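# Slide two clamp bands over the ends of a hidden mender

## Task

Move each of the two steel clamp bands that already ride on the hose so that one rests squarely near each end of the stiff mender tube concealed inside the hose. Every band must be entirely over the mender, its outward edge set back from that mender end by roughly half the band's own width. When finished the hose must have recovered its round cross-section, or the task counts as failed.

## Robot and tools

Robot: two seven-joint Kinova Gen3 arms, left_arm and right_arm, each ending in a two-finger parallel gripper (pads open up to 50 mm). The fingers point along the gripper's +z axis and close along its x axis. end_effector_position is the point midway between the pads; fingertips extend 17.5 mm past it. Bases in the scene frame: left_arm at (+0.005, +0.295, 0), right_arm at (-0.052, -0.427, 0). A camera stand sits behind the arms.

Frames: the scene frame has its origin at table-top height between the arms, +z up, +x out over the table, left_arm toward +y. Reported hand positions (metres), quaternions (wxyz), velocities and move targets use it. Offsets in calls, however, are expressed along each arm's own Hand target axes. Printed poses may be off by a few centimetres.

Row layout (shared by execute_actions and move): one flat list of 18 numbers, each in [-1, 1], always covering both arms. Order: left dx, dy, dz, rx, ry, rz, left gripper position, force_limit, speed, then the same nine for the right arm. The six pose numbers are offsets, not poses: they are measured from that arm's Hand target as it stood when the action or move began, along that Hand target's axes. Scale: 1.0 = 0.6 m for dx/dy/dz and 180 degrees for rotation; rx, ry, rz form a single rotation vector. All zeros for an arm's pose means ask nothing new of it. Gripper position: +1 fully open, about -0.65 pads touching, -1 means close until blocked (use this to grip). force_limit: -1 about 20 N, 0 about 102 N, +1 about 185 N per pad (actual up to ~15 N more). speed: -1 20 mm/s, 0 85 mm/s, +1 150 mm/s; both start at +1. Gripper numbers are absolute commands, so resend an arm's current values to keep it unchanged; a 0 is a real command.

execute_actions(actions, cameras): actions is a list of actions; each action is up to 15 rows, one per 1/30 s step; a short action repeats its final row to fill 15 steps. Each row in an action counts from the action's starting Hand target, not from the previous row, and repeating an offset in a new action moves further. Images come only with an empty actions list or when cameras names them. Returns robot state.

move(target, speed, blend, blocking, cameras): target is one 18-number row or a list of up to 15 rows; every row's offsets count from the same starting Hand targets. Grippers travel straight lines, all finishing together, capped at 10 s. speed is in m/s, 0.002 to 0.5 (default 0.25), one value or one per target; rotation capped at twice that in rad/s and 0.873 rad/s. blend (metres) rounds corners; 0 stops at each target. blocking=false returns after about 0.5 s while motion continues. Moves do not avoid obstacles; faster moves lag, stray and hit harder. The result adds a move: line with the ending (done, off_target, moving, held, fault) and limits (paced = pose clipped, held = steps withheld by a check such as the arm-to-arm clearance check).

wait(seconds): 0 to 3600, lets the scene run without new commands; returns early when a running move ends. stop(): brakes the current move (fingers continue). zoom_image(camera, region): camera cam_left_wrist or cam_right_wrist, region [x0, y0, x1, y1] in pixels of its latest image, at most 504x504. clear_fault(arm): clears a reported torque fault on left_arm or right_arm. read_manual(section): licence texts only. finished_scene(scene): ends the scene, integer 1 or 2; call nothing after it in that reply.

Result lines: end_effector_position/quat, Hand target (last commanded pose after clipping; next offsets count from it; the gripper often settles slightly short, and a fresh execute_actions call re-requests it), Joint positions, Joint velocities ("within noise" when still), Joint torques, Flange force along gripper x y z (includes held weight; "no reading" near singularities), Tool commands, and object_status per gripper: 0 moving, 1 blocked while opening, 2 blocked while closing (a grip), 3 reached position or pads met (likely nothing held). Opening in mm is about (250 - position_measured) x 0.202. A new position value (change of 0.01 or more) is needed before new force_limit or speed apply; to soften a grip, open first.

Limits: orientation commands are clipped to within 32 degrees of the current one per step; large wrist turns can swing the elbow. Joint speed caps 1.39 / 1.22 rad/s. Torque limits 104.5 N m (first four joints) and 51.3 N m (wrist joints); exceeding one, or a joint straying over 5 degrees, is a torque fault that halts the arm until clear_fault. Motors heat when holding loads, reaching far or pushing; MOTOR HOT appears near 60 °C, and at 75 °C the arm sinks in an over-temperature stop for 30 to 60 s.

Avoid: targets past a firm contact (the arms are stiff and press very hard), fast contacts, arm-to-arm contact or closing a gripper on the other arm's fingers, dropping or releasing moving parts, anything falling off the table, and leaving the hose squeezed out of round. Objects may be nudged occasionally. Cameras: cam_left_wrist 672x504, cam_right_wrist 672x504, calibrated pinhole with radial distortion; images may lag while the arm moves.

Each tool is called after "Call:" by a JSON object that holds its "api" and its "payload", one argument or row to a line.

## Session

Call:
{"api": "execute_actions", "payload": {
  "actions": []
}}

Scene clock: 0.00 s.
left_arm: end_effector_position=(+0.3809, -0.1422, +0.3738) position_measured=2 object_status=3 end_effector_quat_wxyz=(+0.058, +0.918, +0.377, -0.110) | right_arm: end_effector_position=(+0.1845, -0.6668, +0.1910) position_measured=4 object_status=3 end_effector_quat_wxyz=(-0.105, +0.917, -0.311, +0.225)
Joint positions: left_arm=[0.705 0.682 0.07 0.624 0.212 1.829 1.541] | right_arm=[1.059 0.106 0.148 2.25 -0.738 0.789 1.072]
Joint velocities: within noise
Joint torques (N m): no reading
Flange force (N): no reading
Hand target: left_arm +0.3809, -0.1422, +0.3738; +0.058, +0.918, +0.377, -0.110 | right_arm +0.1845, -0.6668, +0.1910; -0.105, +0.917, -0.311, +0.225
Tool commands: left_gripper/position=+1.0 left_gripper/force_limit=+1.0 left_gripper/speed=+1.0 right_gripper/position=+0.992157 right_gripper/force_limit=+1.0 right_gripper/speed=+1.0

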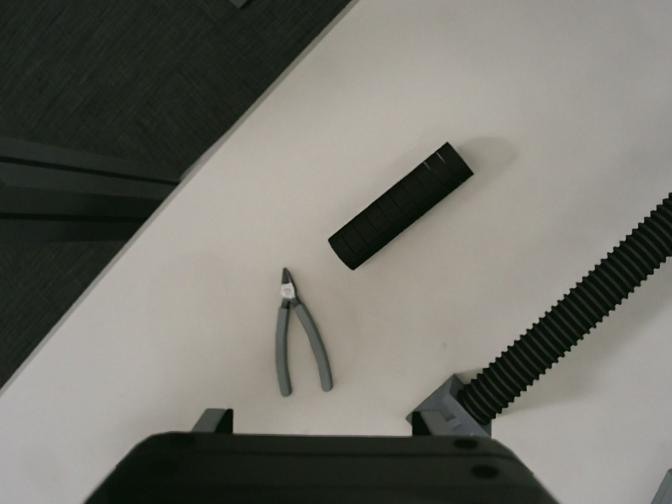

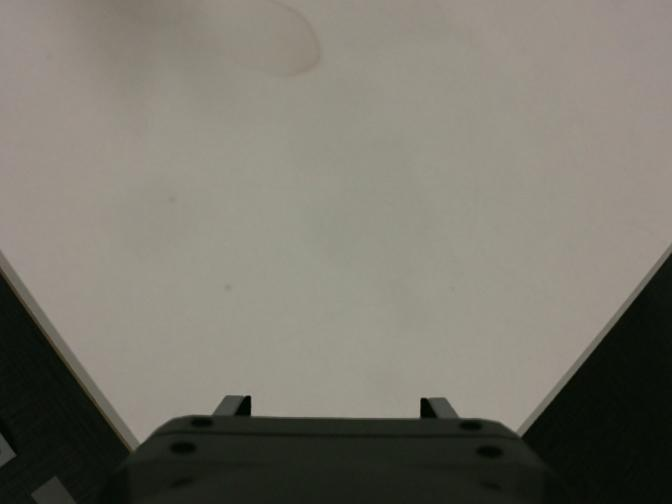

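Call:
{"api": "move", "payload": {
  "target": [0.2345,-0.0992,-0.0377,0.038,0.072,0.2465,1,1,1,0,0,0,0,0,0,0.992157,1,1],
  "cameras": ["cam_left_wrist"]
}}

Scene clock: 18.23 s.
left_arm: end_effector_position=(+0.4398, -0.0001, +0.3598) position_measured=2 object_status=3 end_effector_quat_wxyz=(+0.000, +1.000, +0.001, +0.000) | right_arm: end_effector_position=(+0.1845, -0.6668, +0.1910) position_measured=4 object_status=3 end_effector_quat_wxyz=(-0.105, +0.917, -0.311, +0.225)
Joint positions: left_arm=[0.547 0.534 0.116 0.902 -0.06 1.709 0.588] | right_arm=[1.059 0.106 0.148 2.25 -0.738 0.789 1.072]
Joint torques (N m): left_arm=[0.82 -20.93 0.38 -10.46 -0.04 -0.29 0.24] | right_arm=[-0.6 -9.26 -0.9 -8.76 -1.09 0.35 0.27]
Flange force (N): left_arm=[-0.8 -2.8 2.3] | right_arm=[-4.5 -0.8 -1.1]
Hand target: left_arm +0.4398, -0.0001, +0.3598; +0.000, +1.000, +0.001, +0.000 | right_arm +0.1845, -0.6668, +0.1910; -0.105, +0.917, -0.311, +0.225
Off the commanded pose: left_arm 0.000 m, 0 deg | right_arm 0.000 m, 0 deg.
move: done
cam_left_wrist: T_world_to_cam=[[0.99962, 0.02183, 0.01713, -0.4511], [0.02147, -0.99954, 0.02126, 0.03976], [0.01759, -0.02088, -0.99963, 0.52114]] pos_world=[0.4409, 0.06047, 0.52782]

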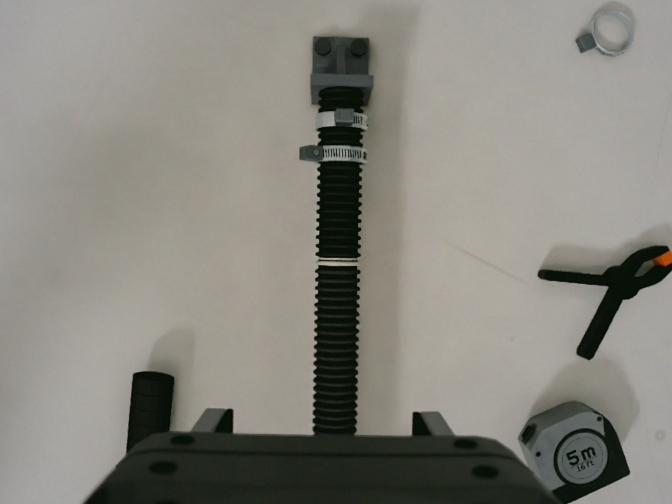

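Call:
{"api": "zoom_image", "payload": {
  "camera": "cam_left_wrist",
  "region": [240, 20, 440, 440]
}}

Call:
{"api": "zoom_image", "payload": {
  "camera": "cam_left_wrist",
  "region": [290, 80, 390, 180]
}}

Scaled by 1.200.

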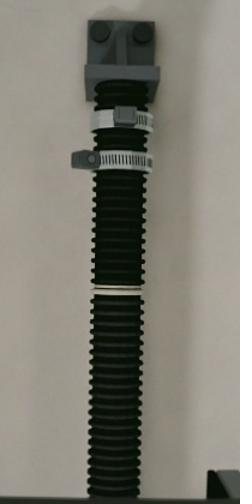

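Scaled by 5.040.

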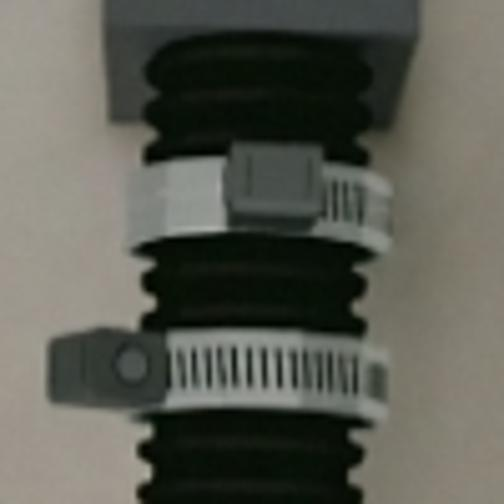

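Call:
{"api": "move", "payload": {
  "target": [0.0145,-0.05,0.35,0,0,0,1,1,1,0,0,0,0,0,0,0.992157,1,1],
  "cameras": ["cam_left_wrist"]
}}

Call:
{"api": "zoom_image", "payload": {
  "camera": "cam_left_wrist",
  "region": [200, 0, 480, 420]
}}

Scene clock: 36.57 s.
left_arm: end_effector_position=(+0.4484, +0.0300, +0.1499) position_measured=2 object_status=3 end_effector_quat_wxyz=(+0.000, +1.000, +0.001, +0.000) | right_arm: end_effector_position=(+0.1845, -0.6668, +0.1910) position_measured=4 object_status=3 end_effector_quat_wxyz=(-0.105, +0.917, -0.311, +0.225)
Joint positions: left_arm=[0.492 0.607 0.086 1.464 -0.056 1.074 0.537] | right_arm=[1.059 0.106 0.148 2.25 -0.738 0.789 1.072]
Joint torques (N m): left_arm=[0.81 -21.13 0.4 -9.42 -0.03 -0.31 0.25] | right_arm=[-0.58 -9.25 -0.91 -8.81 -1.09 0.34 0.26]
Flange force (N): left_arm=[-0.6 -2.7 1.2] | right_arm=[-4.7 -0.8 -1.0]
Hand target: left_arm +0.4484, +0.0300, +0.1498; +0.000, +1.000, +0.001, +0.000 | right_arm +0.1845, -0.6668, +0.1910; -0.105, +0.917, -0.311, +0.225
Off the commanded pose: left_arm 0.000 m, 0 deg | right_arm 0.000 m, 0 deg.
move: done
cam_left_wrist: T_world_to_cam=[[0.99962, 0.02183, 0.01713, -0.45666], [0.02147, -0.99954, 0.02126, 0.07423], [0.01759, -0.02088, -0.99963, 0.31179]] pos_world=[0.4494, 0.09067, 0.31793]

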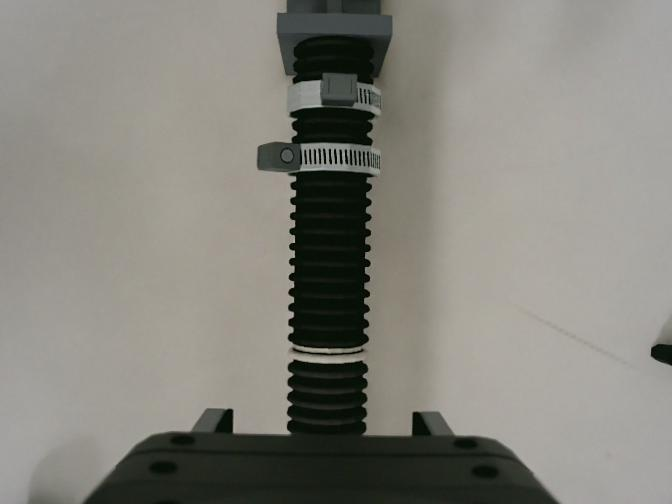

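Scaled by 1.200.

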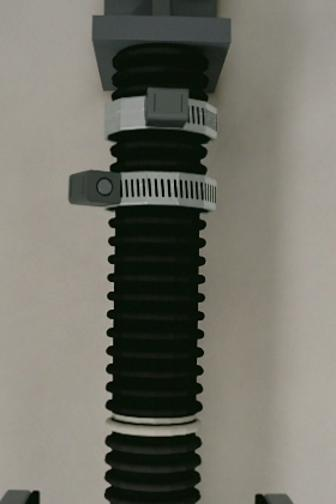

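Call:
{"api": "move", "payload": {
  "target": [0,0.23,0,0,0,0,1,1,1,0,0,0,0,0,0,0.992157,1,1],
  "cameras": ["cam_left_wrist"]
}}

Call:
{"api": "zoom_image", "payload": {
  "camera": "cam_left_wrist",
  "region": [200, 0, 480, 420]
}}

Scene clock: 49.37 s.
left_arm: end_effector_position=(+0.4485, -0.1080, +0.1497) position_measured=2 object_status=3 end_effector_quat_wxyz=(+0.000, +1.000, +0.001, +0.000) | right_arm: end_effector_position=(+0.1845, -0.6668, +0.1910) position_measured=4 object_status=3 end_effector_quat_wxyz=(-0.105, +0.917, -0.311, +0.225)
Joint positions: left_arm=[0.702 0.797 0.1 1.098 -0.075 1.251 0.744] | right_arm=[1.059 0.106 0.148 2.25 -0.738 0.789 1.072]
Joint torques (N m): left_arm=[0.82 -25.04 0.69 -10.09 0.01 -0.3 0.25] | right_arm=[-0.57 -9.22 -0.91 -8.81 -1.09 0.34 0.24]
Flange force (N): left_arm=[-0.4 -2.7 1.5] | right_arm=[-4.8 -0.8 -1.0]
Hand target: left_arm +0.4485, -0.1080, +0.1497; +0.000, +1.000, +0.001, +0.000 | right_arm +0.1845, -0.6668, +0.1910; -0.105, +0.917, -0.311, +0.225
Off the commanded pose: left_arm 0.000 m, 0 deg | right_arm 0.000 m, 0 deg.
move: done
cam_left_wrist: T_world_to_cam=[[0.99962, 0.02183, 0.01703, -0.45381], [0.02147, -0.99954, 0.02126, -0.06371], [0.01749, -0.02088, -0.99963, 0.30876]] pos_world=[0.4496, -0.04733, 0.31772]

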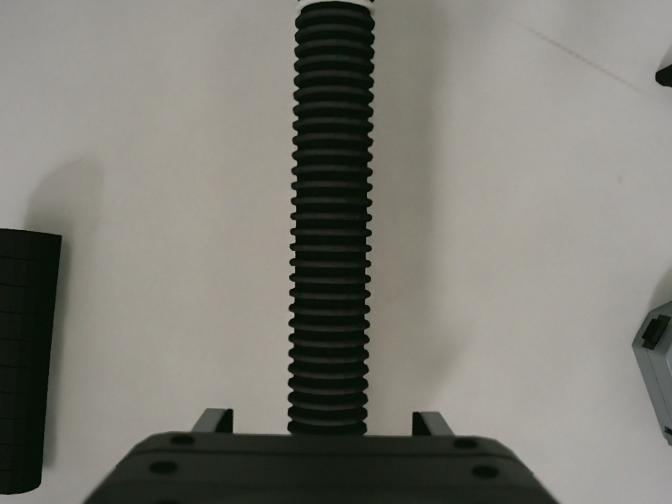

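Scaled by 1.200.

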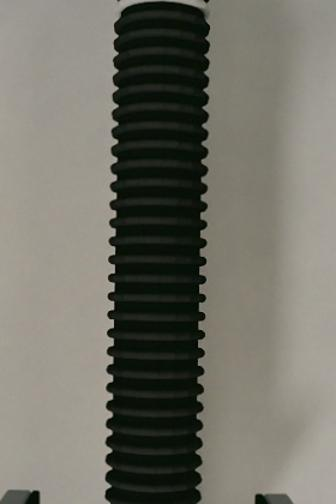

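Call:
{"api": "move", "payload": {
  "target": [
    [0.0033,-0.2517,0,0,0,0,1,1,1,0,0,0,0,0,0,0.992157,1,1],
    [0.0033,-0.2517,0.19,0,0,0,1,1,1,0,0,0,0,0,0,0.992157,1,1]
  ]
}}

Call:
{"api": "move", "payload": {
  "target": [0,0,0,0,0,0,-1,-1,-1,0,0,0,0,0,0,0.992157,1,1],
  "cameras": ["cam_left_wrist"]
}}

Scene clock: 58.37 s.
left_arm: end_effector_position=(+0.4503, +0.0431, +0.0359) position_measured=2 object_status=3 end_effector_quat_wxyz=(+0.000, +1.000, +0.001, +0.000) | right_arm: end_effector_position=(+0.1845, -0.6668, +0.1910) position_measured=4 object_status=3 end_effector_quat_wxyz=(-0.105, +0.917, -0.311, +0.225)
Joint positions: left_arm=[0.477 0.761 0.069 1.603 -0.068 0.781 0.523] | right_arm=[1.059 0.106 0.148 2.25 -0.738 0.789 1.072]
Joint torques (N m): left_arm=[0.85 -21.95 0.52 -7.74 -0.02 -0.29 0.21] | right_arm=[-0.53 -9.25 -0.9 -8.74 -1.08 0.36 0.24]
Flange force (N): left_arm=[-0.7 -2.9 0.8] | right_arm=[-4.5 -0.8 -0.9]
Hand target: left_arm +0.4503, +0.0431, +0.0358; +0.000, +1.000, +0.001, +0.000 | right_arm +0.1845, -0.6668, +0.1910; -0.105, +0.917, -0.311, +0.225
Off the commanded pose: left_arm 0.000 m, 0 deg | right_arm 0.000 m, 0 deg.
move: done

Scene clock: 59.57 s.
left_arm: end_effector_position=(+0.4504, +0.0431, +0.0358) position_measured=98 object_status=2 end_effector_quat_wxyz=(+0.000, +1.000, +0.001, +0.000) | right_arm: end_effector_position=(+0.1845, -0.6668, +0.1910) position_measured=4 object_status=3 end_effector_quat_wxyz=(-0.105, +0.917, -0.311, +0.225)
Joint positions: left_arm=[0.477 0.761 0.069 1.603 -0.068 0.781 0.523] | right_arm=[1.059 0.106 0.148 2.25 -0.738 0.789 1.072]
Joint torques (N m): left_arm=[2.02 -22.28 1.62 -6.3 0.47 0.71 0.23] | right_arm=[-0.56 -9.24 -0.89 -8.77 -1.07 0.34 0.24]
Flange force (N): left_arm=[3.6 -3.1 2.9] | right_arm=[-4.6 -0.8 -0.9]
Hand target: left_arm +0.4503, +0.0431, +0.0358; +0.000, +1.000, +0.001, +0.000 | right_arm +0.1845, -0.6668, +0.1910; -0.105, +0.917, -0.311, +0.225
Off the commanded pose: left_arm 0.000 m, 0 deg | right_arm 0.000 m, 0 deg.
move: done
cam_left_wrist: T_world_to_cam=[[0.99961, 0.02184, 0.01733, -0.45703], [0.02147, -0.99954, 0.02126, 0.0897], [0.01779, -0.02088, -0.99962, 0.19789]] pos_world=[0.4514, 0.10378, 0.20383]

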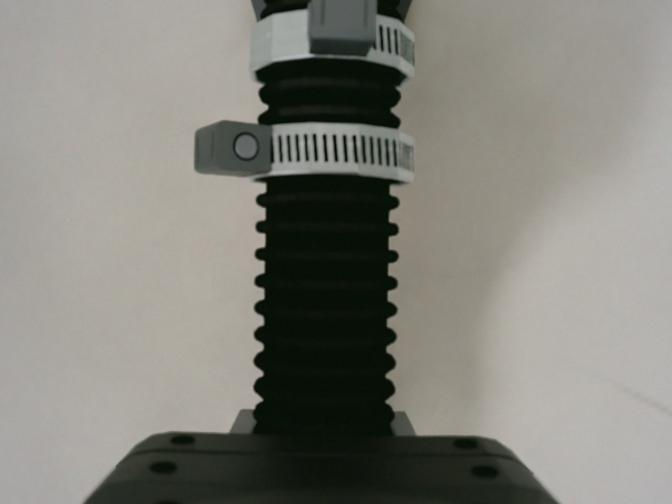

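Call:
{"api": "move", "payload": {
  "target": [
    [0,0,0,0,0,0,0.67,-1,0,0,0,0,0,0,0,0.992157,1,1],
    [0,0.0718,0,0,0,0,-1,-1,-1,0,0,0,0,0,0,0.992157,1,1]
  ]
}}

Call:
{"api": "move", "payload": {
  "target": [
    [0,0,0,0,0,0,0.67,-1,0,0,0,0,0,0,0,0.992157,1,1],
    [0,0.06,0,0,0,0,-1,-1,-1,0,0,0,0,0,0,0.992157,1,1]
  ]
}}

Call:
{"api": "move", "payload": {
  "target": [
    [0,0,0,0,0,0,0.67,-1,0,0,0,0,0,0,0,0.992157,1,1],
    [0,0.06,0,0,0,0,-1,-1,-1,0,0,0,0,0,0,0.992157,1,1]
  ],
  "cameras": ["cam_left_wrist"]
}}

Scene clock: 69.70 s.
left_arm: end_effector_position=(+0.4504, +0.0001, +0.0358) position_measured=115 object_status=2 end_effector_quat_wxyz=(+0.000, +1.000, +0.001, +0.000) | right_arm: end_effector_position=(+0.1845, -0.6668, +0.1910) position_measured=4 object_status=3 end_effector_quat_wxyz=(-0.105, +0.917, -0.311, +0.225)
Joint positions: left_arm=[0.552 0.8 0.067 1.513 -0.066 0.832 0.591] | right_arm=[1.059 0.106 0.148 2.25 -0.738 0.789 1.072]
Joint torques (N m): left_arm=[1.46 -23.17 1.14 -6.91 0.25 0.6 0.24] | right_arm=[-0.59 -9.25 -0.91 -8.8 -1.09 0.33 0.27]
Flange force (N): left_arm=[2.6 -2.2 2.6] | right_arm=[-4.6 -0.8 -1.1]
Hand target: left_arm +0.4503, +0.0000, +0.0358; +0.000, +1.000, +0.001, +0.000 | right_arm +0.1845, -0.6668, +0.1910; -0.105, +0.917, -0.311, +0.225
Off the commanded pose: left_arm 0.000 m, 0 deg | right_arm 0.000 m, 0 deg.
move: done

Scene clock: 71.67 s.
left_arm: end_effector_position=(+0.4504, -0.0359, +0.0358) position_measured=115 object_status=2 end_effector_quat_wxyz=(+0.000, +1.000, +0.001, +0.000) | right_arm: end_effector_position=(+0.1845, -0.6668, +0.1910) position_measured=4 object_status=3 end_effector_quat_wxyz=(-0.105, +0.917, -0.311, +0.225)
Joint positions: left_arm=[0.61 0.837 0.066 1.427 -0.064 0.88 0.644] | right_arm=[1.059 0.106 0.148 2.25 -0.738 0.789 1.072]
Joint torques (N m): left_arm=[1.9 -24.11 1.56 -6.82 0.49 0.91 0.24] | right_arm=[-0.58 -9.27 -0.9 -8.76 -1.06 0.33 0.24]
Flange force (N): left_arm=[4.0 -1.9 3.1] | right_arm=[-4.6 -0.7 -0.9]
Hand target: left_arm +0.4504, -0.0360, +0.0358; +0.000, +1.000, +0.001, +0.000 | right_arm +0.1845, -0.6668, +0.1910; -0.105, +0.917, -0.311, +0.225
Off the commanded pose: left_arm 0.000 m, 0 deg | right_arm 0.000 m, 0 deg.
move: done

Scene clock: 73.63 s.
left_arm: end_effector_position=(+0.4505, -0.0719, +0.0358) position_measured=115 object_status=0 end_effector_quat_wxyz=(+0.000, +1.000, +0.001, +0.000) | right_arm: end_effector_position=(+0.1845, -0.6668, +0.1910) position_measured=4 object_status=3 end_effector_quat_wxyz=(-0.105, +0.917, -0.311, +0.225)
Joint positions: left_arm=[0.664 0.879 0.066 1.33 -0.063 0.934 0.692] | right_arm=[1.059 0.106 0.148 2.25 -0.738 0.789 1.072]
Joint torques (N m): left_arm=[2.12 -25.14 1.76 -6.99 0.57 1.04 0.23] | right_arm=[-0.57 -9.24 -0.93 -8.81 -1.07 0.33 0.24]
Flange force (N): left_arm=[4.7 -1.5 3.3] | right_arm=[-4.8 -0.7 -1.0]
Hand target: left_arm +0.4504, -0.0720, +0.0358; +0.000, +1.000, +0.001, +0.000 | right_arm +0.1845, -0.6668, +0.1910; -0.105, +0.917, -0.311, +0.225
Off the commanded pose: left_arm 0.000 m, 0 deg | right_arm 0.000 m, 0 deg.
move: done
cam_left_wrist: T_world_to_cam=[[0.99961, 0.02183, 0.01723, -0.45459], [0.02147, -0.99955, 0.02116, -0.02533], [0.01769, -0.02078, -0.99963, 0.19553]] pos_world=[0.4515, -0.01133, 0.20383]

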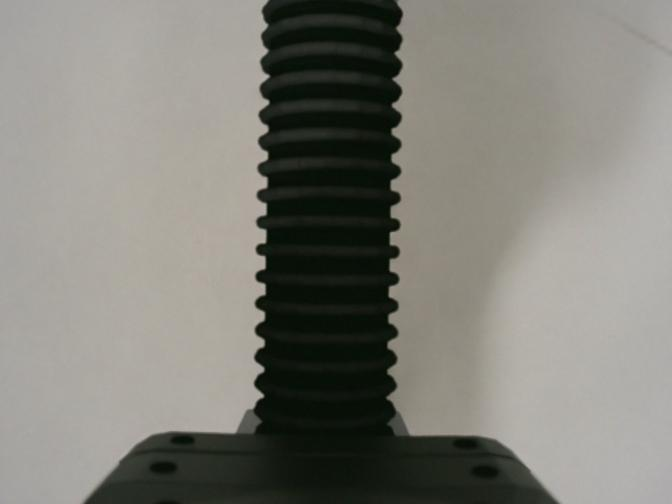

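Call:
{"api": "move", "payload": {
  "target": [
    [0,0,0,0,0,0,0.67,-1,0,0,0,0,0,0,0,0.992157,1,1],
    [0,-0.1533,0,0,0,0,-1,-1,-1,0,0,0,0,0,0,0.992157,1,1]
  ]
}}

Call:
{"api": "move", "payload": {
  "target": [
    [0,0,0,0,0,0,0.67,-1,0,0,0,0,0,0,0,0.992157,1,1],
    [0,0.0133,0,0,0,0,-1,-1,-1,0,0,0,0,0,0,0.992157,1,1]
  ]
}}

Call:
{"api": "move", "payload": {
  "target": [
    [0,0,0,0,0,0,0.67,-1,0,0,0,0,0,0,0,0.992157,1,1],
    [0,-0.1,0,0,0,0,-1,-1,-1,0,0,0,0,0,0,0.992157,1,1]
  ]
}}

Call:
{"api": "move", "payload": {
  "target": [
    [0,0,0,0,0,0,0.67,-1,0,0,0,0,0,0,0,0.992157,1,1],
    [0,-0.0333,0,0,0,0,-1,-1,-1,0,0,0,0,0,0,0.992157,1,1]
  ],
  "cameras": ["cam_left_wrist"]
}}

Scene clock: 81.00 s.
left_arm: end_effector_position=(+0.4504, +0.0200, +0.0358) position_measured=98 object_status=0 end_effector_quat_wxyz=(+0.000, +1.000, +0.001, +0.000) | right_arm: end_effector_position=(+0.1845, -0.6668, +0.1910) position_measured=4 object_status=3 end_effector_quat_wxyz=(-0.105, +0.917, -0.311, +0.225)
Joint positions: left_arm=[0.519 0.781 0.066 1.557 -0.065 0.807 0.559] | right_arm=[1.059 0.106 0.148 2.25 -0.738 0.789 1.072]
Joint torques (N m): left_arm=[1.99 -22.88 1.65 -5.83 0.53 1.25 0.24] | right_arm=[-0.57 -9.27 -0.89 -8.77 -1.07 0.34 0.26]
Flange force (N): left_arm=[5.0 -2.0 3.9] | right_arm=[-4.5 -0.8 -1.0]
Hand target: left_arm +0.4503, +0.0200, +0.0358; +0.000, +1.000, +0.001, +0.000 | right_arm +0.1845, -0.6668, +0.1910; -0.105, +0.917, -0.311, +0.225
Off the commanded pose: left_arm 0.000 m, 0 deg | right_arm 0.000 m, 0 deg.
move: done

Scene clock: 82.60 s.
left_arm: end_effector_position=(+0.4504, +0.0120, +0.0358) position_measured=99 object_status=2 end_effector_quat_wxyz=(+0.000, +1.000, +0.001, +0.000) | right_arm: end_effector_position=(+0.1845, -0.6668, +0.1910) position_measured=4 object_status=3 end_effector_quat_wxyz=(-0.105, +0.917, -0.311, +0.225)
Joint positions: left_arm=[0.533 0.788 0.066 1.54 -0.065 0.817 0.572] | right_arm=[1.059 0.106 0.148 2.25 -0.738 0.789 1.072]
Joint torques (N m): left_arm=[2.12 -23.03 1.78 -6.1 0.59 1.06 0.24] | right_arm=[-0.6 -9.25 -0.93 -8.76 -1.07 0.33 0.26]
Flange force (N): left_arm=[4.8 -2.3 3.5] | right_arm=[-4.6 -0.7 -1.1]
Hand target: left_arm +0.4503, +0.0120, +0.0358; +0.000, +1.000, +0.001, +0.000 | right_arm +0.1845, -0.6668, +0.1910; -0.105, +0.917, -0.311, +0.225
Off the commanded pose: left_arm 0.000 m, 0 deg | right_arm 0.000 m, 0 deg.
move: done

Scene clock: 84.43 s.
left_arm: end_effector_position=(+0.4503, +0.0721, +0.0359) position_measured=98 object_status=2 end_effector_quat_wxyz=(+0.000, +1.000, +0.001, +0.000) | right_arm: end_effector_position=(+0.1845, -0.6668, +0.1910) position_measured=4 object_status=3 end_effector_quat_wxyz=(-0.105, +0.917, -0.311, +0.225)
Joint positions: left_arm=[0.424 0.738 0.068 1.655 -0.068 0.752 0.473] | right_arm=[1.059 0.106 0.148 2.25 -0.738 0.789 1.072]
Joint torques (N m): left_arm=[1.07 -21.64 0.69 -5.96 0.09 0.83 0.23] | right_arm=[-0.56 -9.25 -0.87 -8.77 -1.08 0.34 0.22]
Flange force (N): left_arm=[2.9 -1.6 2.9] | right_arm=[-4.7 -0.7 -0.9]
Hand target: left_arm +0.4502, +0.0721, +0.0359; +0.000, +1.000, +0.001, +0.000 | right_arm +0.1845, -0.6668, +0.1910; -0.105, +0.917, -0.311, +0.225
Off the commanded pose: left_arm 0.000 m, 0 deg | right_arm 0.000 m, 0 deg.
move: done

Scene clock: 86.20 s.
left_arm: end_effector_position=(+0.4502, +0.0920, +0.0359) position_measured=108 object_status=0 end_effector_quat_wxyz=(+0.000, +1.000, +0.001, +0.000) | right_arm: end_effector_position=(+0.1845, -0.6668, +0.1910) position_measured=4 object_status=3 end_effector_quat_wxyz=(-0.105, +0.917, -0.311, +0.225)
Joint positions: left_arm=[0.385 0.724 0.07 1.687 -0.07 0.733 0.438] | right_arm=[1.059 0.106 0.148 2.25 -0.738 0.789 1.072]
Joint torques (N m): left_arm=[1.55 -21.4 1.26 -7.13 0.28 -0.08 0.21] | right_arm=[-0.59 -9.22 -0.9 -8.76 -1.07 0.34 0.25]
Flange force (N): left_arm=[0.6 -3.8 1.9] | right_arm=[-4.6 -0.8 -1.1]
Hand target: left_arm +0.4502, +0.0920, +0.0359; +0.000, +1.000, +0.001, +0.000 | right_arm +0.1845, -0.6668, +0.1910; -0.105, +0.917, -0.311, +0.225
Off the commanded pose: left_arm 0.000 m, 0 deg | right_arm 0.000 m, 0 deg.
move: done
cam_left_wrist: T_world_to_cam=[[0.99962, 0.02183, 0.01713, -0.45796], [0.02147, -0.99954, 0.02126, 0.13858], [0.01759, -0.02088, -0.99963, 0.1991]] pos_world=[0.4513, 0.15268, 0.20392]

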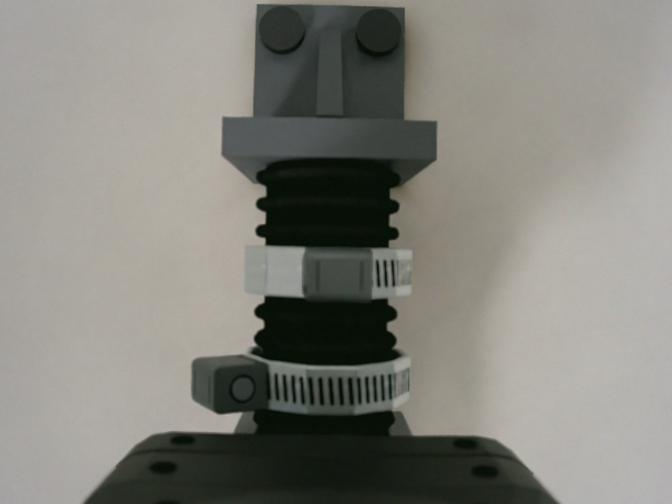

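Call:
{"api": "move", "payload": {
  "target": [
    [0,0,0,0,0,0,0.67,-1,0,0,0,0,0,0,0,0.992157,1,1],
    [0,-0.01,0,0,0,0,-1,-1,-1,0,0,0,0,0,0,0.992157,1,1]
  ]
}}

Call:
{"api": "move", "payload": {
  "target": [
    [0,0,0,0,0,0,0.67,-1,0,0,0,0,0,0,0,0.992157,1,1],
    [0,0.02,0,0,0,0,-1,-1,-1,0,0,0,0,0,0,0.992157,1,1]
  ]
}}

Call:
{"api": "move", "payload": {
  "target": [
    [0,0,0,0,0,0,0.67,-1,0,0,0,0,0,0,0,0.992157,1,1],
    [0,0.007,0,0,0,0,-1,-1,-1,0,0,0,0,0,0,0.992157,1,1]
  ]
}}

Call:
{"api": "move", "payload": {
  "target": [
    [0,0,0,0,0,0,0.67,-1,0,0,0,0,0,0,0,0.992157,1,1],
    [0,0.007,0,0,0,0,-1,-1,-1,0,0,0,0,0,0,0.992157,1,1]
  ]
}}

Call:
{"api": "move", "payload": {
  "target": [
    [0,0,0,0,0,0,0.67,-1,0,0,0,0,0,0,0,0.992157,1,1],
    [0,0.124,0,0,0,0,-1,-1,-1,0,0,0,0,0,0,0.992157,1,1]
  ]
}}

Call:
{"api": "move", "payload": {
  "target": [
    [0,0,0,0,0,0,0.67,-1,0,0,0,0,0,0,0,0.992157,1,1],
    [0,0.007,0,0,0,0,-1,-1,-1,0,0,0,0,0,0,0.992157,1,1]
  ]
}}

Scene clock: 94.83 s.
left_arm: end_effector_position=(+0.4502, +0.0980, +0.0359) position_measured=110 object_status=2 end_effector_quat_wxyz=(+0.000, +1.000, +0.001, +0.000) | right_arm: end_effector_position=(+0.1845, -0.6668, +0.1910) position_measured=4 object_status=3 end_effector_quat_wxyz=(-0.105, +0.917, -0.311, +0.225)
Joint positions: left_arm=[0.373 0.72 0.07 1.696 -0.07 0.728 0.427] | right_arm=[1.059 0.106 0.148 2.25 -0.738 0.789 1.072]
Joint torques (N m): left_arm=[0.75 -20.96 0.39 -6.45 -0.04 0.32 0.26] | right_arm=[-0.58 -9.24 -0.92 -8.75 -1.1 0.31 0.23]
Flange force (N): left_arm=[1.0 -1.9 1.8] | right_arm=[-4.6 -0.7 -1.2]
Hand target: left_arm +0.4502, +0.0980, +0.0359; +0.000, +1.000, +0.001, +0.000 | right_arm +0.1845, -0.6668, +0.1910; -0.105, +0.917, -0.311, +0.225
Off the commanded pose: left_arm 0.000 m, 0 deg | right_arm 0.000 m, 0 deg.
move: done

Scene clock: 96.47 s.
left_arm: end_effector_position=(+0.4503, +0.0860, +0.0359) position_measured=101 object_status=2 end_effector_quat_wxyz=(+0.000, +1.000, +0.001, +0.000) | right_arm: end_effector_position=(+0.1845, -0.6668, +0.1910) position_measured=4 object_status=3 end_effector_quat_wxyz=(-0.105, +0.917, -0.311, +0.225)
Joint positions: left_arm=[0.397 0.728 0.069 1.678 -0.069 0.739 0.448] | right_arm=[1.059 0.106 0.148 2.25 -0.738 0.789 1.072]
Joint torques (N m): left_arm=[1.33 -21.29 0.96 -6.37 0.2 0.45 0.22] | right_arm=[-0.59 -9.26 -0.9 -8.73 -1.06 0.34 0.26]
Flange force (N): left_arm=[1.9 -2.7 2.3] | right_arm=[-4.5 -0.7 -1.0]
Hand target: left_arm +0.4502, +0.0860, +0.0359; +0.000, +1.000, +0.001, +0.000 | right_arm +0.1845, -0.6668, +0.1910; -0.105, +0.917, -0.311, +0.225
Off the commanded pose: left_arm 0.000 m, 0 deg | right_arm 0.000 m, 0 deg.
move: done

Scene clock: 98.00 s.
left_arm: end_effector_position=(+0.4503, +0.0818, +0.0359) position_measured=99 object_status=2 end_effector_quat_wxyz=(+0.000, +1.000, +0.001, +0.000) | right_arm: end_effector_position=(+0.1845, -0.6668, +0.1910) position_measured=4 object_status=3 end_effector_quat_wxyz=(-0.105, +0.917, -0.311, +0.225)
Joint positions: left_arm=[0.405 0.731 0.069 1.671 -0.069 0.742 0.456] | right_arm=[1.059 0.106 0.148 2.25 -0.738 0.789 1.072]
Joint torques (N m): left_arm=[1.33 -21.41 1.05 -6.35 0.21 0.49 0.23] | right_arm=[-0.57 -9.24 -0.93 -8.78 -1.07 0.34 0.25]
Flange force (N): left_arm=[2.1 -2.6 2.4] | right_arm=[-4.7 -0.8 -1.0]
Hand target: left_arm +0.4502, +0.0818, +0.0358; +0.000, +1.000, +0.001, +0.000 | right_arm +0.1845, -0.6668, +0.1910; -0.105, +0.917, -0.311, +0.225
Off the commanded pose: left_arm 0.000 m, 0 deg | right_arm 0.000 m, 0 deg.
move: done

Scene clock: 99.50 s.
left_arm: end_effector_position=(+0.4503, +0.0776, +0.0359) position_measured=98 object_status=2 end_effector_quat_wxyz=(+0.000, +1.000, +0.001, +0.000) | right_arm: end_effector_position=(+0.1845, -0.6668, +0.1910) position_measured=4 object_status=3 end_effector_quat_wxyz=(-0.105, +0.917, -0.311, +0.225)
Joint positions: left_arm=[0.414 0.734 0.069 1.664 -0.068 0.746 0.463] | right_arm=[1.059 0.106 0.148 2.25 -0.738 0.789 1.072]
Joint torques (N m): left_arm=[1.34 -21.42 0.97 -6.31 0.21 0.5 0.22] | right_arm=[-0.57 -9.24 -0.87 -8.76 -1.05 0.34 0.26]
Flange force (N): left_arm=[2.2 -2.5 2.3] | right_arm=[-4.6 -0.8 -0.9]
Hand target: left_arm +0.4502, +0.0776, +0.0359; +0.000, +1.000, +0.001, +0.000 | right_arm +0.1845, -0.6668, +0.1910; -0.105, +0.917, -0.311, +0.225
Off the commanded pose: left_arm 0.000 m, 0 deg | right_arm 0.000 m, 0 deg.
move: done

Scene clock: 101.47 s.
left_arm: end_effector_position=(+0.4504, +0.0032, +0.0358) position_measured=101 object_status=0 end_effector_quat_wxyz=(+0.000, +1.000, +0.001, +0.000) | right_arm: end_effector_position=(+0.1845, -0.6668, +0.1910) position_measured=4 object_status=3 end_effector_quat_wxyz=(-0.105, +0.917, -0.311, +0.225)
Joint positions: left_arm=[0.548 0.796 0.066 1.52 -0.064 0.828 0.585] | right_arm=[1.059 0.106 0.148 2.25 -0.738 0.789 1.072]
Joint torques (N m): left_arm=[1.28 -23.28 0.88 -6.04 0.27 1.25 0.29] | right_arm=[-0.56 -9.28 -0.92 -8.76 -1.08 0.35 0.24]
Flange force (N): left_arm=[4.4 -0.7 3.8] | right_arm=[-4.6 -0.7 -0.9]
Hand target: left_arm +0.4503, +0.0032, +0.0358; +0.000, +1.000, +0.001, +0.000 | right_arm +0.1845, -0.6668, +0.1910; -0.105, +0.917, -0.311, +0.225
Off the commanded pose: left_arm 0.000 m, 0 deg | right_arm 0.000 m, 0 deg.
move: done

Scene clock: 103.20 s.
left_arm: end_effector_position=(+0.4504, -0.0010, +0.0358) position_measured=115 object_status=2 end_effector_quat_wxyz=(+0.000, +1.000, +0.001, +0.000) | right_arm: end_effector_position=(+0.1845, -0.6668, +0.1910) position_measured=4 object_status=3 end_effector_quat_wxyz=(-0.105, +0.917, -0.311, +0.225)
Joint positions: left_arm=[0.555 0.8 0.065 1.511 -0.064 0.833 0.591] | right_arm=[1.059 0.106 0.148 2.25 -0.738 0.789 1.072]
Joint torques (N m): left_arm=[1.53 -23.22 1.21 -6.95 0.26 0.54 0.24] | right_arm=[-0.57 -9.23 -0.91 -8.75 -1.08 0.35 0.24]
Flange force (N): left_arm=[2.7 -2.3 2.5] | right_arm=[-4.6 -0.7 -1.0]
Hand target: left_arm +0.4503, -0.0010, +0.0358; +0.000, +1.000, +0.001, +0.000 | right_arm +0.1845, -0.6668, +0.1910; -0.105, +0.917, -0.311, +0.225
Off the commanded pose: left_arm 0.000 m, 0 deg | right_arm 0.000 m, 0 deg.
move: done

Call:
{"api": "move", "payload": {
  "target": [
    [0,0,0,0,0,0,1,-1,1,0,0,0,0,0,0,0.992157,1,1],
    [0,0,-0.19,0,0,0,1,-1,1,0,0,0,0,0,0,0.992157,1,1],
    [-0.03,-0.2,-0.19,0,0,0.5,1,-1,1,0,0,0,0,0,0,0.992157,1,1]
  ],
  "cameras": ["cam_left_wrist"]
}}

Scene clock: 155.70 s.
left_arm: end_effector_position=(+0.4323, +0.1189, +0.1499) position_measured=3 object_status=3 end_effector_quat_wxyz=(+0.000, +0.707, -0.707, +0.000) | right_arm: end_effector_position=(+0.1845, -0.6668, +0.1910) position_measured=4 object_status=3 end_effector_quat_wxyz=(-0.105, +0.917, -0.311, +0.225)
Joint positions: left_arm=[0.071 0.534 0.482 1.676 -0.284 1.003 -0.972] | right_arm=[1.059 0.106 0.148 2.25 -0.738 0.789 1.072]
Joint torques (N m): left_arm=[0.8 -18.02 2.28 -8.81 0 -0.39 0.26] | right_arm=[-0.58 -9.26 -0.89 -8.78 -1.06 0.33 0.25]
Flange force (N): left_arm=[-3.0 1.3 0.6] | right_arm=[-4.6 -0.7 -0.9]
Hand target: left_arm +0.4323, +0.1189, +0.1499; +0.000, +0.708, -0.707, +0.000 | right_arm +0.1845, -0.6668, +0.1910; -0.105, +0.917, -0.311, +0.225
Off the commanded pose: left_arm 0.000 m, 0 deg | right_arm 0.000 m, 0 deg.
move: done
cam_left_wrist: T_world_to_cam=[[0.02185, -0.99962, 0.01701, 0.10167], [-0.99952, -0.02147, 0.02236, 0.48827], [-0.02198, -0.01749, -0.9996, 0.3306]] pos_world=[0.49307, 0.1179, 0.31782]

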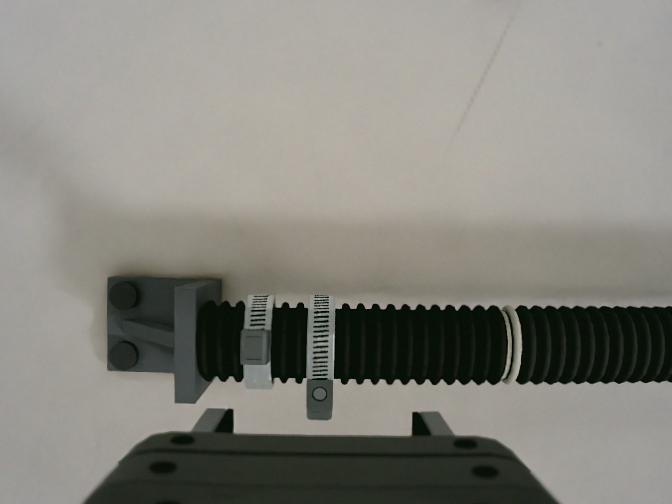

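Call:
{"api": "move", "payload": {
  "target": [
    [0,0,0,0,0,0,-0.16,-1,0,0,0,0,0,0,0,0.992157,1,1],
    [-0.0035,0.0188,0.05,0,0,0,-0.16,-1,0,0,0,0,0,0,0,0.992157,1,1]
  ],
  "cameras": ["cam_left_wrist"]
}}

Scene clock: 169.20 s.
left_arm: end_effector_position=(+0.4210, +0.1210, +0.1199) position_measured=176 object_status=3 end_effector_quat_wxyz=(+0.000, +0.708, -0.707, +0.000) | right_arm: end_effector_position=(+0.1845, -0.6668, +0.1910) position_measured=4 object_status=3 end_effector_quat_wxyz=(-0.105, +0.917, -0.311, +0.225)
Joint positions: left_arm=[0.081 0.555 0.466 1.756 -0.306 0.904 -0.945] | right_arm=[1.059 0.106 0.148 2.25 -0.738 0.789 1.072]
Joint torques (N m): left_arm=[0.8 -17.88 2.3 -8.22 0.02 -0.37 0.23] | right_arm=[-0.58 -9.23 -0.93 -8.77 -1.08 0.33 0.24]
Flange force (N): left_arm=[-3.0 1.1 0.5] | right_arm=[-4.7 -0.7 -1.1]
Hand target: left_arm +0.4209, +0.1210, +0.1199; +0.000, +0.708, -0.707, +0.000 | right_arm +0.1845, -0.6668, +0.1910; -0.105, +0.917, -0.311, +0.225
Off the commanded pose: left_arm 0.000 m, 0 deg | right_arm 0.000 m, 0 deg.
move: done
cam_left_wrist: T_world_to_cam=[[0.02195, -0.99961, 0.017, 0.10448], [-0.99952, -0.02157, 0.02246, 0.47767], [-0.02208, -0.01749, -0.9996, 0.30044]] pos_world=[0.48178, 0.12, 0.28782]

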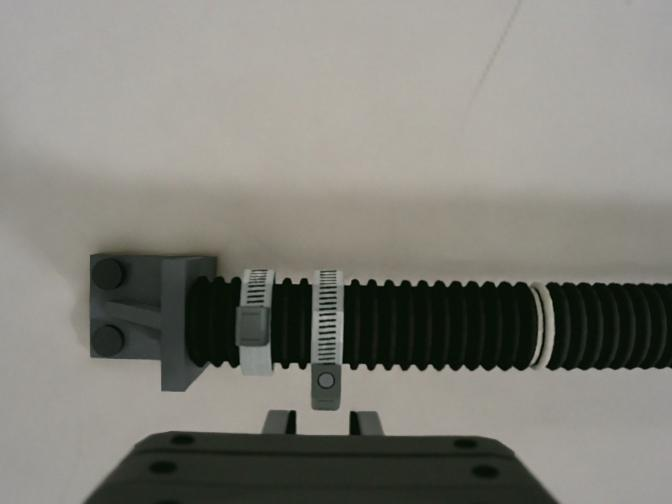

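Call:
{"api": "move", "payload": {
  "target": [0,0,0.125,0,0,0,-0.16,-1,0,0,0,0,0,0,0,0.992157,1,1],
  "speed": 0.1
}}

Call:
{"api": "move", "payload": {
  "target": [0,0,0,0,0,0,-1,-1,-1,0,0,0,0,0,0,0.992157,1,1],
  "cameras": ["cam_left_wrist"]
}}

Scene clock: 172.93 s.
left_arm: end_effector_position=(+0.4209, +0.1211, +0.0449) position_measured=176 object_status=3 end_effector_quat_wxyz=(+0.000, +0.708, -0.707, +0.000) | right_arm: end_effector_position=(+0.1845, -0.6668, +0.1910) position_measured=4 object_status=3 end_effector_quat_wxyz=(-0.105, +0.917, -0.311, +0.225)
Joint positions: left_arm=[0.13 0.681 0.397 1.829 -0.385 0.709 -0.879] | right_arm=[1.059 0.106 0.148 2.25 -0.738 0.789 1.072]
Joint torques (N m): left_arm=[0.8 -18.98 2.38 -6.82 -0.01 -0.39 0.23] | right_arm=[-0.55 -9.23 -0.89 -8.77 -1.04 0.34 0.25]
Flange force (N): left_arm=[-2.9 0.8 -0.1] | right_arm=[-4.6 -0.8 -0.9]
Hand target: left_arm +0.4209, +0.1211, +0.0449; +0.000, +0.708, -0.707, +0.000 | right_arm +0.1845, -0.6668, +0.1910; -0.105, +0.917, -0.311, +0.225
Off the commanded pose: left_arm 0.000 m, 0 deg | right_arm 0.000 m, 0 deg.
move: done

Scene clock: 173.43 s.
left_arm: end_effector_position=(+0.4209, +0.1211, +0.0449) position_measured=202 object_status=2 end_effector_quat_wxyz=(+0.000, +0.708, -0.707, +0.000) | right_arm: end_effector_position=(+0.1845, -0.6668, +0.1910) position_measured=4 object_status=3 end_effector_quat_wxyz=(-0.105, +0.917, -0.311, +0.225)
Joint positions: left_arm=[0.13 0.681 0.397 1.829 -0.385 0.709 -0.879] | right_arm=[1.059 0.106 0.148 2.25 -0.738 0.789 1.072]
Joint torques (N m): left_arm=[0.85 -18.98 2.32 -6.86 0.01 -0.39 0.27] | right_arm=[-0.58 -9.22 -0.9 -8.78 -1.09 0.34 0.26]
Flange force (N): left_arm=[-3.2 0.8 -0.2] | right_arm=[-4.6 -0.9 -1.1]
Hand target: left_arm +0.4209, +0.1211, +0.0449; +0.000, +0.708, -0.707, +0.000 | right_arm +0.1845, -0.6668, +0.1910; -0.105, +0.917, -0.311, +0.225
Off the commanded pose: left_arm 0.000 m, 0 deg | right_arm 0.000 m, 0 deg.
move: done
cam_left_wrist: T_world_to_cam=[[0.02185, -0.99962, 0.01701, 0.1058], [-0.99952, -0.02147, 0.02246, 0.47934], [-0.02208, -0.01749, -0.9996, 0.22547]] pos_world=[0.48178, 0.12, 0.21282]

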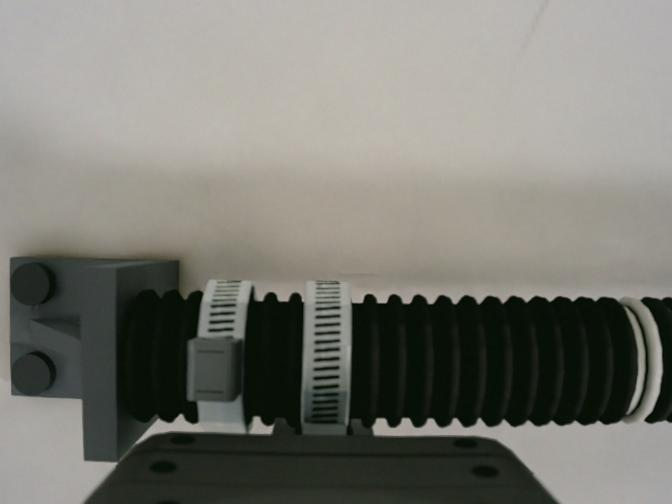

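Call:
{"api": "move", "payload": {
  "target": [0.05,0,0,0,0,0,-1,-1,-1,0,0,0,0,0,0,0.992157,1,1],
  "speed": 0.05,
  "cameras": ["cam_left_wrist"]
}}

Scene clock: 177.50 s.
left_arm: end_effector_position=(+0.4209, +0.0911, +0.0449) position_measured=202 object_status=2 end_effector_quat_wxyz=(+0.000, +0.708, -0.707, +0.000) | right_arm: end_effector_position=(+0.1845, -0.6668, +0.1910) position_measured=4 object_status=3 end_effector_quat_wxyz=(-0.105, +0.917, -0.311, +0.225)
Joint positions: left_arm=[0.197 0.701 0.395 1.785 -0.38 0.733 -0.828] | right_arm=[1.059 0.106 0.148 2.25 -0.738 0.789 1.072]
Joint torques (N m): left_arm=[0.93 -19.48 2.48 -7.02 0 -0.42 0.24] | right_arm=[-0.57 -9.25 -0.9 -8.76 -1.08 0.31 0.25]
Flange force (N): left_arm=[-3.3 0.7 -0.2] | right_arm=[-4.6 -0.7 -1.1]
Hand target: left_arm +0.4209, +0.0911, +0.0449; +0.000, +0.708, -0.707, +0.000 | right_arm +0.1845, -0.6668, +0.1910; -0.105, +0.917, -0.311, +0.225
Off the commanded pose: left_arm 0.000 m, 0 deg | right_arm 0.000 m, 0 deg.
move: done
cam_left_wrist: T_world_to_cam=[[0.02195, -0.99961, 0.017, 0.07577], [-0.99952, -0.02157, 0.02246, 0.4787], [-0.02208, -0.01749, -0.9996, 0.22495]] pos_world=[0.48178, 0.09, 0.21282]

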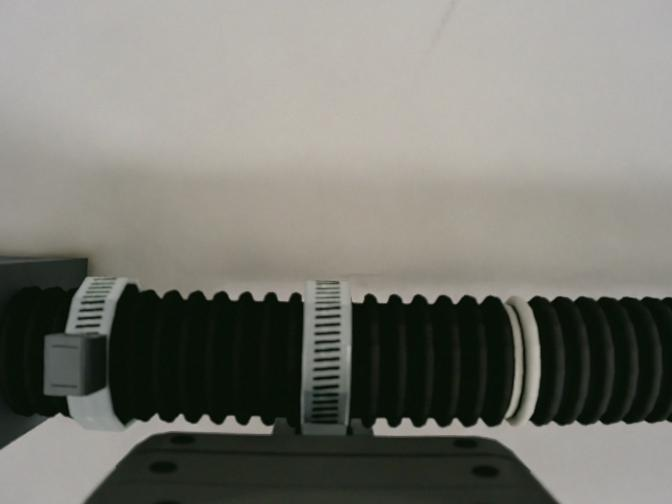

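Call:
{"api": "move", "payload": {
  "target": [0.1185,0,0,0,0,0,-1,-1,-1,0,0,0,0,0,0,0.992157,1,1],
  "speed": 0.05,
  "cameras": ["cam_left_wrist"]
}}

Scene clock: 181.73 s.
left_arm: end_effector_position=(+0.4210, +0.0200, +0.0448) position_measured=202 object_status=2 end_effector_quat_wxyz=(+0.000, +0.708, -0.707, +0.000) | right_arm: end_effector_position=(+0.1845, -0.6668, +0.1910) position_measured=4 object_status=3 end_effector_quat_wxyz=(-0.105, +0.917, -0.311, +0.225)
Joint positions: left_arm=[0.347 0.757 0.39 1.654 -0.371 0.805 -0.723] | right_arm=[1.059 0.106 0.148 2.25 -0.738 0.789 1.072]
Joint torques (N m): left_arm=[0.83 -20.87 2.72 -7.49 0 -0.45 0.18] | right_arm=[-0.57 -9.2 -0.88 -8.78 -1.07 0.32 0.24]
Flange force (N): left_arm=[-3.0 0.6 -0.1] | right_arm=[-4.7 -0.8 -1.1]
Hand target: left_arm +0.4210, +0.0200, +0.0448; +0.000, +0.707, -0.707, +0.000 | right_arm +0.1845, -0.6668, +0.1910; -0.105, +0.917, -0.311, +0.225
Off the commanded pose: left_arm 0.000 m, 0 deg | right_arm 0.000 m, 0 deg.
move: done
cam_left_wrist: T_world_to_cam=[[0.02185, -0.99962, 0.01701, 0.00474], [-0.99952, -0.02147, 0.02246, 0.47727], [-0.02208, -0.01749, -0.9996, 0.22371]] pos_world=[0.48187, 0.0189, 0.21282]

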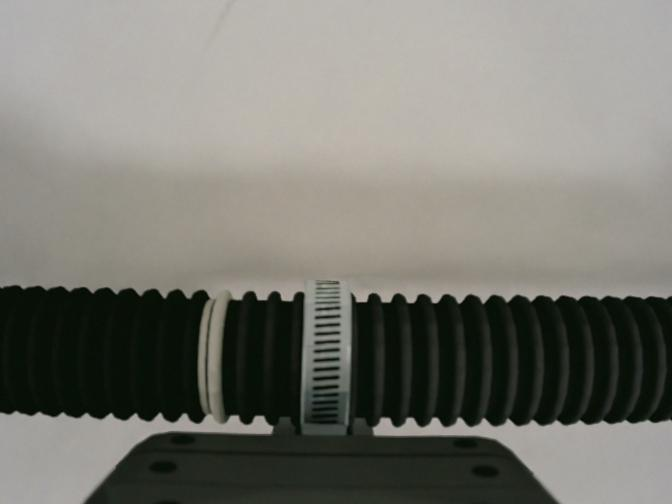

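Call:
{"api": "move", "payload": {
  "target": [
    [0,0,0,0,0,0,-0.16,-1,0,0,0,0,0,0,0,0.992157,1,1],
    [0,0,-0.125,0,0,0,-0.16,-1,0,0,0,0,0,0,0,0.992157,1,1],
    [-0.2075,-0.0492,-0.125,0,0,0,-0.16,-1,0,0,0,0,0,0,0,0.992157,1,1]
  ],
  "cameras": ["cam_left_wrist"]
}}

Scene clock: 190.67 s.
left_arm: end_effector_position=(+0.4504, +0.1445, +0.1199) position_measured=176 object_status=3 end_effector_quat_wxyz=(+0.000, +0.707, -0.707, +0.000) | right_arm: end_effector_position=(+0.1845, -0.6668, +0.1910) position_measured=4 object_status=3 end_effector_quat_wxyz=(-0.105, +0.917, -0.311, +0.225)
Joint positions: left_arm=[0.039 0.588 0.442 1.688 -0.3 0.934 -1.028] | right_arm=[1.059 0.106 0.148 2.25 -0.738 0.789 1.072]
Joint torques (N m): left_arm=[0.92 -18.84 2.32 -8.43 -0.04 -0.38 0.21] | right_arm=[-0.57 -9.29 -0.89 -8.77 -1.09 0.33 0.25]
Flange force (N): left_arm=[-3.0 1.5 0.5] | right_arm=[-4.6 -0.7 -1.0]
Hand target: left_arm +0.4504, +0.1445, +0.1199; +0.000, +0.707, -0.707, +0.000 | right_arm +0.1845, -0.6668, +0.1910; -0.105, +0.917, -0.311, +0.225
Off the commanded pose: left_arm 0.000 m, 0 deg | right_arm 0.000 m, 0 deg.
move: done
cam_left_wrist: T_world_to_cam=[[0.02175, -0.99962, 0.01691, 0.12736], [-0.99952, -0.02137, 0.02245, 0.50753], [-0.02208, -0.01739, -0.9996, 0.30149]] pos_world=[0.51118, 0.1434, 0.28782]

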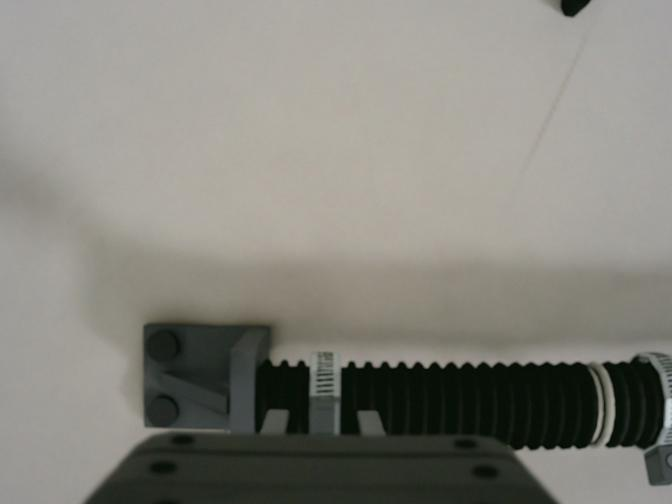

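Call:
{"api": "move", "payload": {
  "target": [
    [0,0,0.0667,0,0,0,-0.16,-1,0,0,0,0,0,0,0,0.992157,1,1],
    [0,0,0.0667,0,0,0,-1,-1,-1,0,0,0,0,0,0,0.992157,1,1]
  ],
  "speed": 0.1,
  "cameras": ["cam_left_wrist"]
}}

Scene clock: 193.93 s.
left_arm: end_effector_position=(+0.4506, +0.1445, +0.0802) position_measured=179 object_status=2 end_effector_quat_wxyz=(+0.000, +0.707, -0.707, +0.000) | right_arm: end_effector_position=(+0.1845, -0.6668, +0.1910) position_measured=4 object_status=3 end_effector_quat_wxyz=(-0.105, +0.917, -0.311, +0.225)
Joint positions: left_arm=[0.059 0.649 0.412 1.731 -0.335 0.831 -0.998] | right_arm=[1.059 0.106 0.148 2.25 -0.738 0.789 1.072]
Joint torques (N m): left_arm=[1.16 43.09 -7.71 -1.48 -2.94 -18.01 -0.11] | right_arm=[-0.56 -9.24 -0.89 -8.79 -1.08 0.33 0.26]
Flange force (N): left_arm=[-20.6 53.4 -162.5] | right_arm=[-4.6 -0.9 -1.0]
Hand target: left_arm +0.4504, +0.1445, +0.0799; +0.000, +0.707, -0.707, +0.000 | right_arm +0.1845, -0.6668, +0.1910; -0.105, +0.917, -0.311, +0.225
Off the commanded pose: left_arm 0.000 m, 0 deg | right_arm 0.000 m, 0 deg.
move: done
cam_left_wrist: T_world_to_cam=[[0.02184, -0.99962, 0.01702, 0.12795], [-0.99953, -0.02147, 0.02166, 0.50874], [-0.02128, -0.01749, -0.99962, 0.26152]] pos_world=[0.51128, 0.1434, 0.24822]

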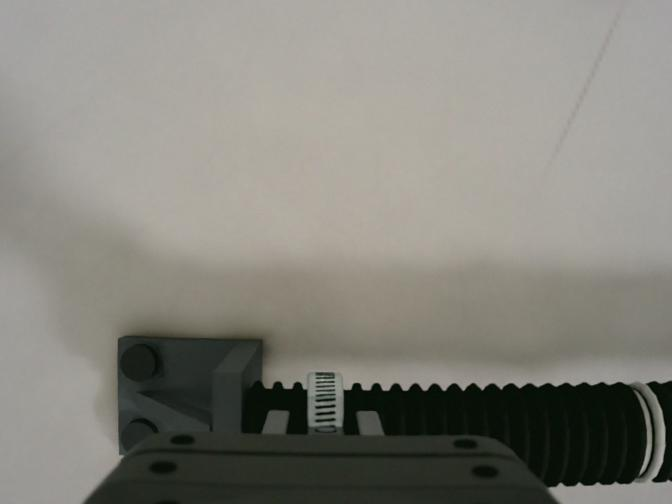

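Call:
{"api": "move", "payload": {
  "target": [0,0,-0.01,0,0,0,-1,-1,-1,0,0,0,0,0,0,0.992157,1,1],
  "speed": 0.05
}}

Scene clock: 198.30 s.
left_arm: end_effector_position=(+0.4504, +0.1445, +0.0858) position_measured=179 object_status=2 end_effector_quat_wxyz=(+0.000, +0.708, -0.707, -0.001) | right_arm: end_effector_position=(+0.1845, -0.6668, +0.1910) position_measured=4 object_status=3 end_effector_quat_wxyz=(-0.105, +0.917, -0.311, +0.225)
Joint positions: left_arm=[0.056 0.64 0.417 1.725 -0.329 0.846 -1.003] | right_arm=[1.059 0.106 0.148 2.25 -0.738 0.789 1.072]
Joint torques (N m): left_arm=[0.78 -19.21 2.4 -7.77 -0.01 -0.38 0.21] | right_arm=[-0.62 -9.27 -0.92 -8.75 -1.07 0.33 0.25]
Flange force (N): left_arm=[-2.7 1.2 0.2] | right_arm=[-4.6 -0.6 -1.0]
Hand target: left_arm +0.4504, +0.1445, +0.0859; +0.000, +0.708, -0.707, +0.000 | right_arm +0.1845, -0.6668, +0.1910; -0.105, +0.917, -0.311, +0.225
Off the commanded pose: left_arm 0.000 m, 0 deg | right_arm 0.000 m, 0 deg.
move: done

Call:
{"api": "move", "payload": {
  "target": [0.02,0,0,0,0,0,-1,-1,-1,0,0,0,0,0,0,0.992157,1,1],
  "speed": 0.05,
  "cameras": ["cam_left_wrist"]
}}

Scene clock: 201.40 s.
left_arm: end_effector_position=(+0.4504, +0.1325, +0.0859) position_measured=179 object_status=2 end_effector_quat_wxyz=(+0.000, +0.708, -0.707, +0.000) | right_arm: end_effector_position=(+0.1845, -0.6668, +0.1910) position_measured=4 object_status=3 end_effector_quat_wxyz=(-0.105, +0.917, -0.311, +0.225)
Joint positions: left_arm=[0.082 0.647 0.416 1.711 -0.329 0.854 -0.981] | right_arm=[1.059 0.106 0.148 2.25 -0.738 0.789 1.072]
Joint torques (N m): left_arm=[0.79 -19.43 2.44 -7.89 0.06 -0.41 0.22] | right_arm=[-0.56 -9.25 -0.92 -8.74 -1.06 0.34 0.24]
Flange force (N): left_arm=[-2.8 1.2 0.4] | right_arm=[-4.6 -0.7 -1.0]
Hand target: left_arm +0.4504, +0.1325, +0.0859; +0.000, +0.708, -0.707, +0.000 | right_arm +0.1845, -0.6668, +0.1910; -0.105, +0.917, -0.311, +0.225
Off the commanded pose: left_arm 0.000 m, 0 deg | right_arm 0.000 m, 0 deg.
move: done
cam_left_wrist: T_world_to_cam=[[0.02195, -0.99961, 0.017, 0.11581], [-0.99952, -0.02157, 0.02246, 0.50816], [-0.02208, -0.01749, -0.9996, 0.26731]] pos_world=[0.51128, 0.1314, 0.25382]

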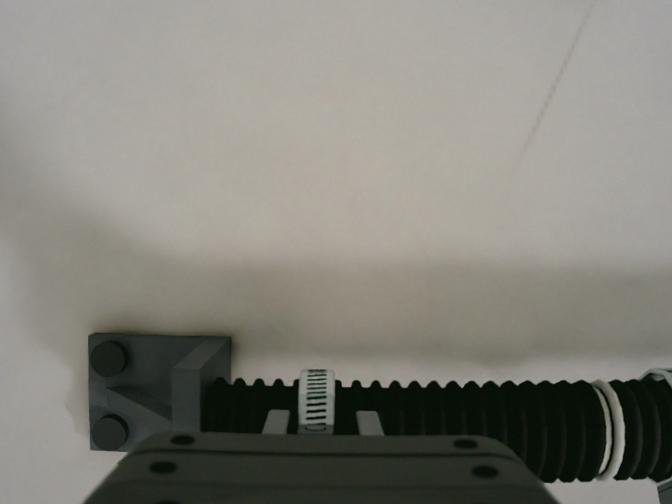

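Call:
{"api": "move", "payload": {
  "target": [0,0,0,0,0,0,-0.96,-1,-1,0,0,0,0,0,0,0.992157,1,1],
  "cameras": ["cam_left_wrist"]
}}

Scene clock: 207.60 s.
left_arm: end_effector_position=(+0.4505, +0.1325, +0.0859) position_measured=201 object_status=2 end_effector_quat_wxyz=(+0.000, +0.708, -0.707, +0.000) | right_arm: end_effector_position=(+0.1845, -0.6668, +0.1910) position_measured=4 object_status=3 end_effector_quat_wxyz=(-0.105, +0.917, -0.311, +0.225)
Joint positions: left_arm=[0.082 0.647 0.416 1.711 -0.329 0.854 -0.981] | right_arm=[1.059 0.106 0.148 2.25 -0.738 0.789 1.072]
Joint torques (N m): left_arm=[0.86 -19.3 2.4 -7.78 0.02 -0.41 0.24] | right_arm=[-0.57 -9.24 -0.89 -8.8 -1.1 0.35 0.25]
Flange force (N): left_arm=[-2.9 1.1 -0.1] | right_arm=[-4.7 -0.9 -1.0]
Hand target: left_arm +0.4505, +0.1325, +0.0859; +0.000, +0.708, -0.707, +0.000 | right_arm +0.1845, -0.6668, +0.1910; -0.105, +0.917, -0.311, +0.225
Off the commanded pose: left_arm 0.000 m, 0 deg | right_arm 0.000 m, 0 deg.
move: done
cam_left_wrist: T_world_to_cam=[[0.02195, -0.99961, 0.01701, 0.11581], [-0.99952, -0.02157, 0.02236, 0.50819], [-0.02198, -0.01749, -0.9996, 0.26726]] pos_world=[0.51128, 0.1314, 0.25382]

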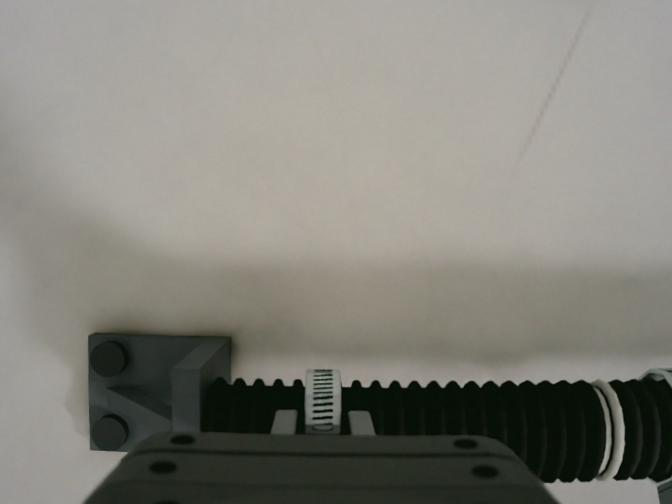

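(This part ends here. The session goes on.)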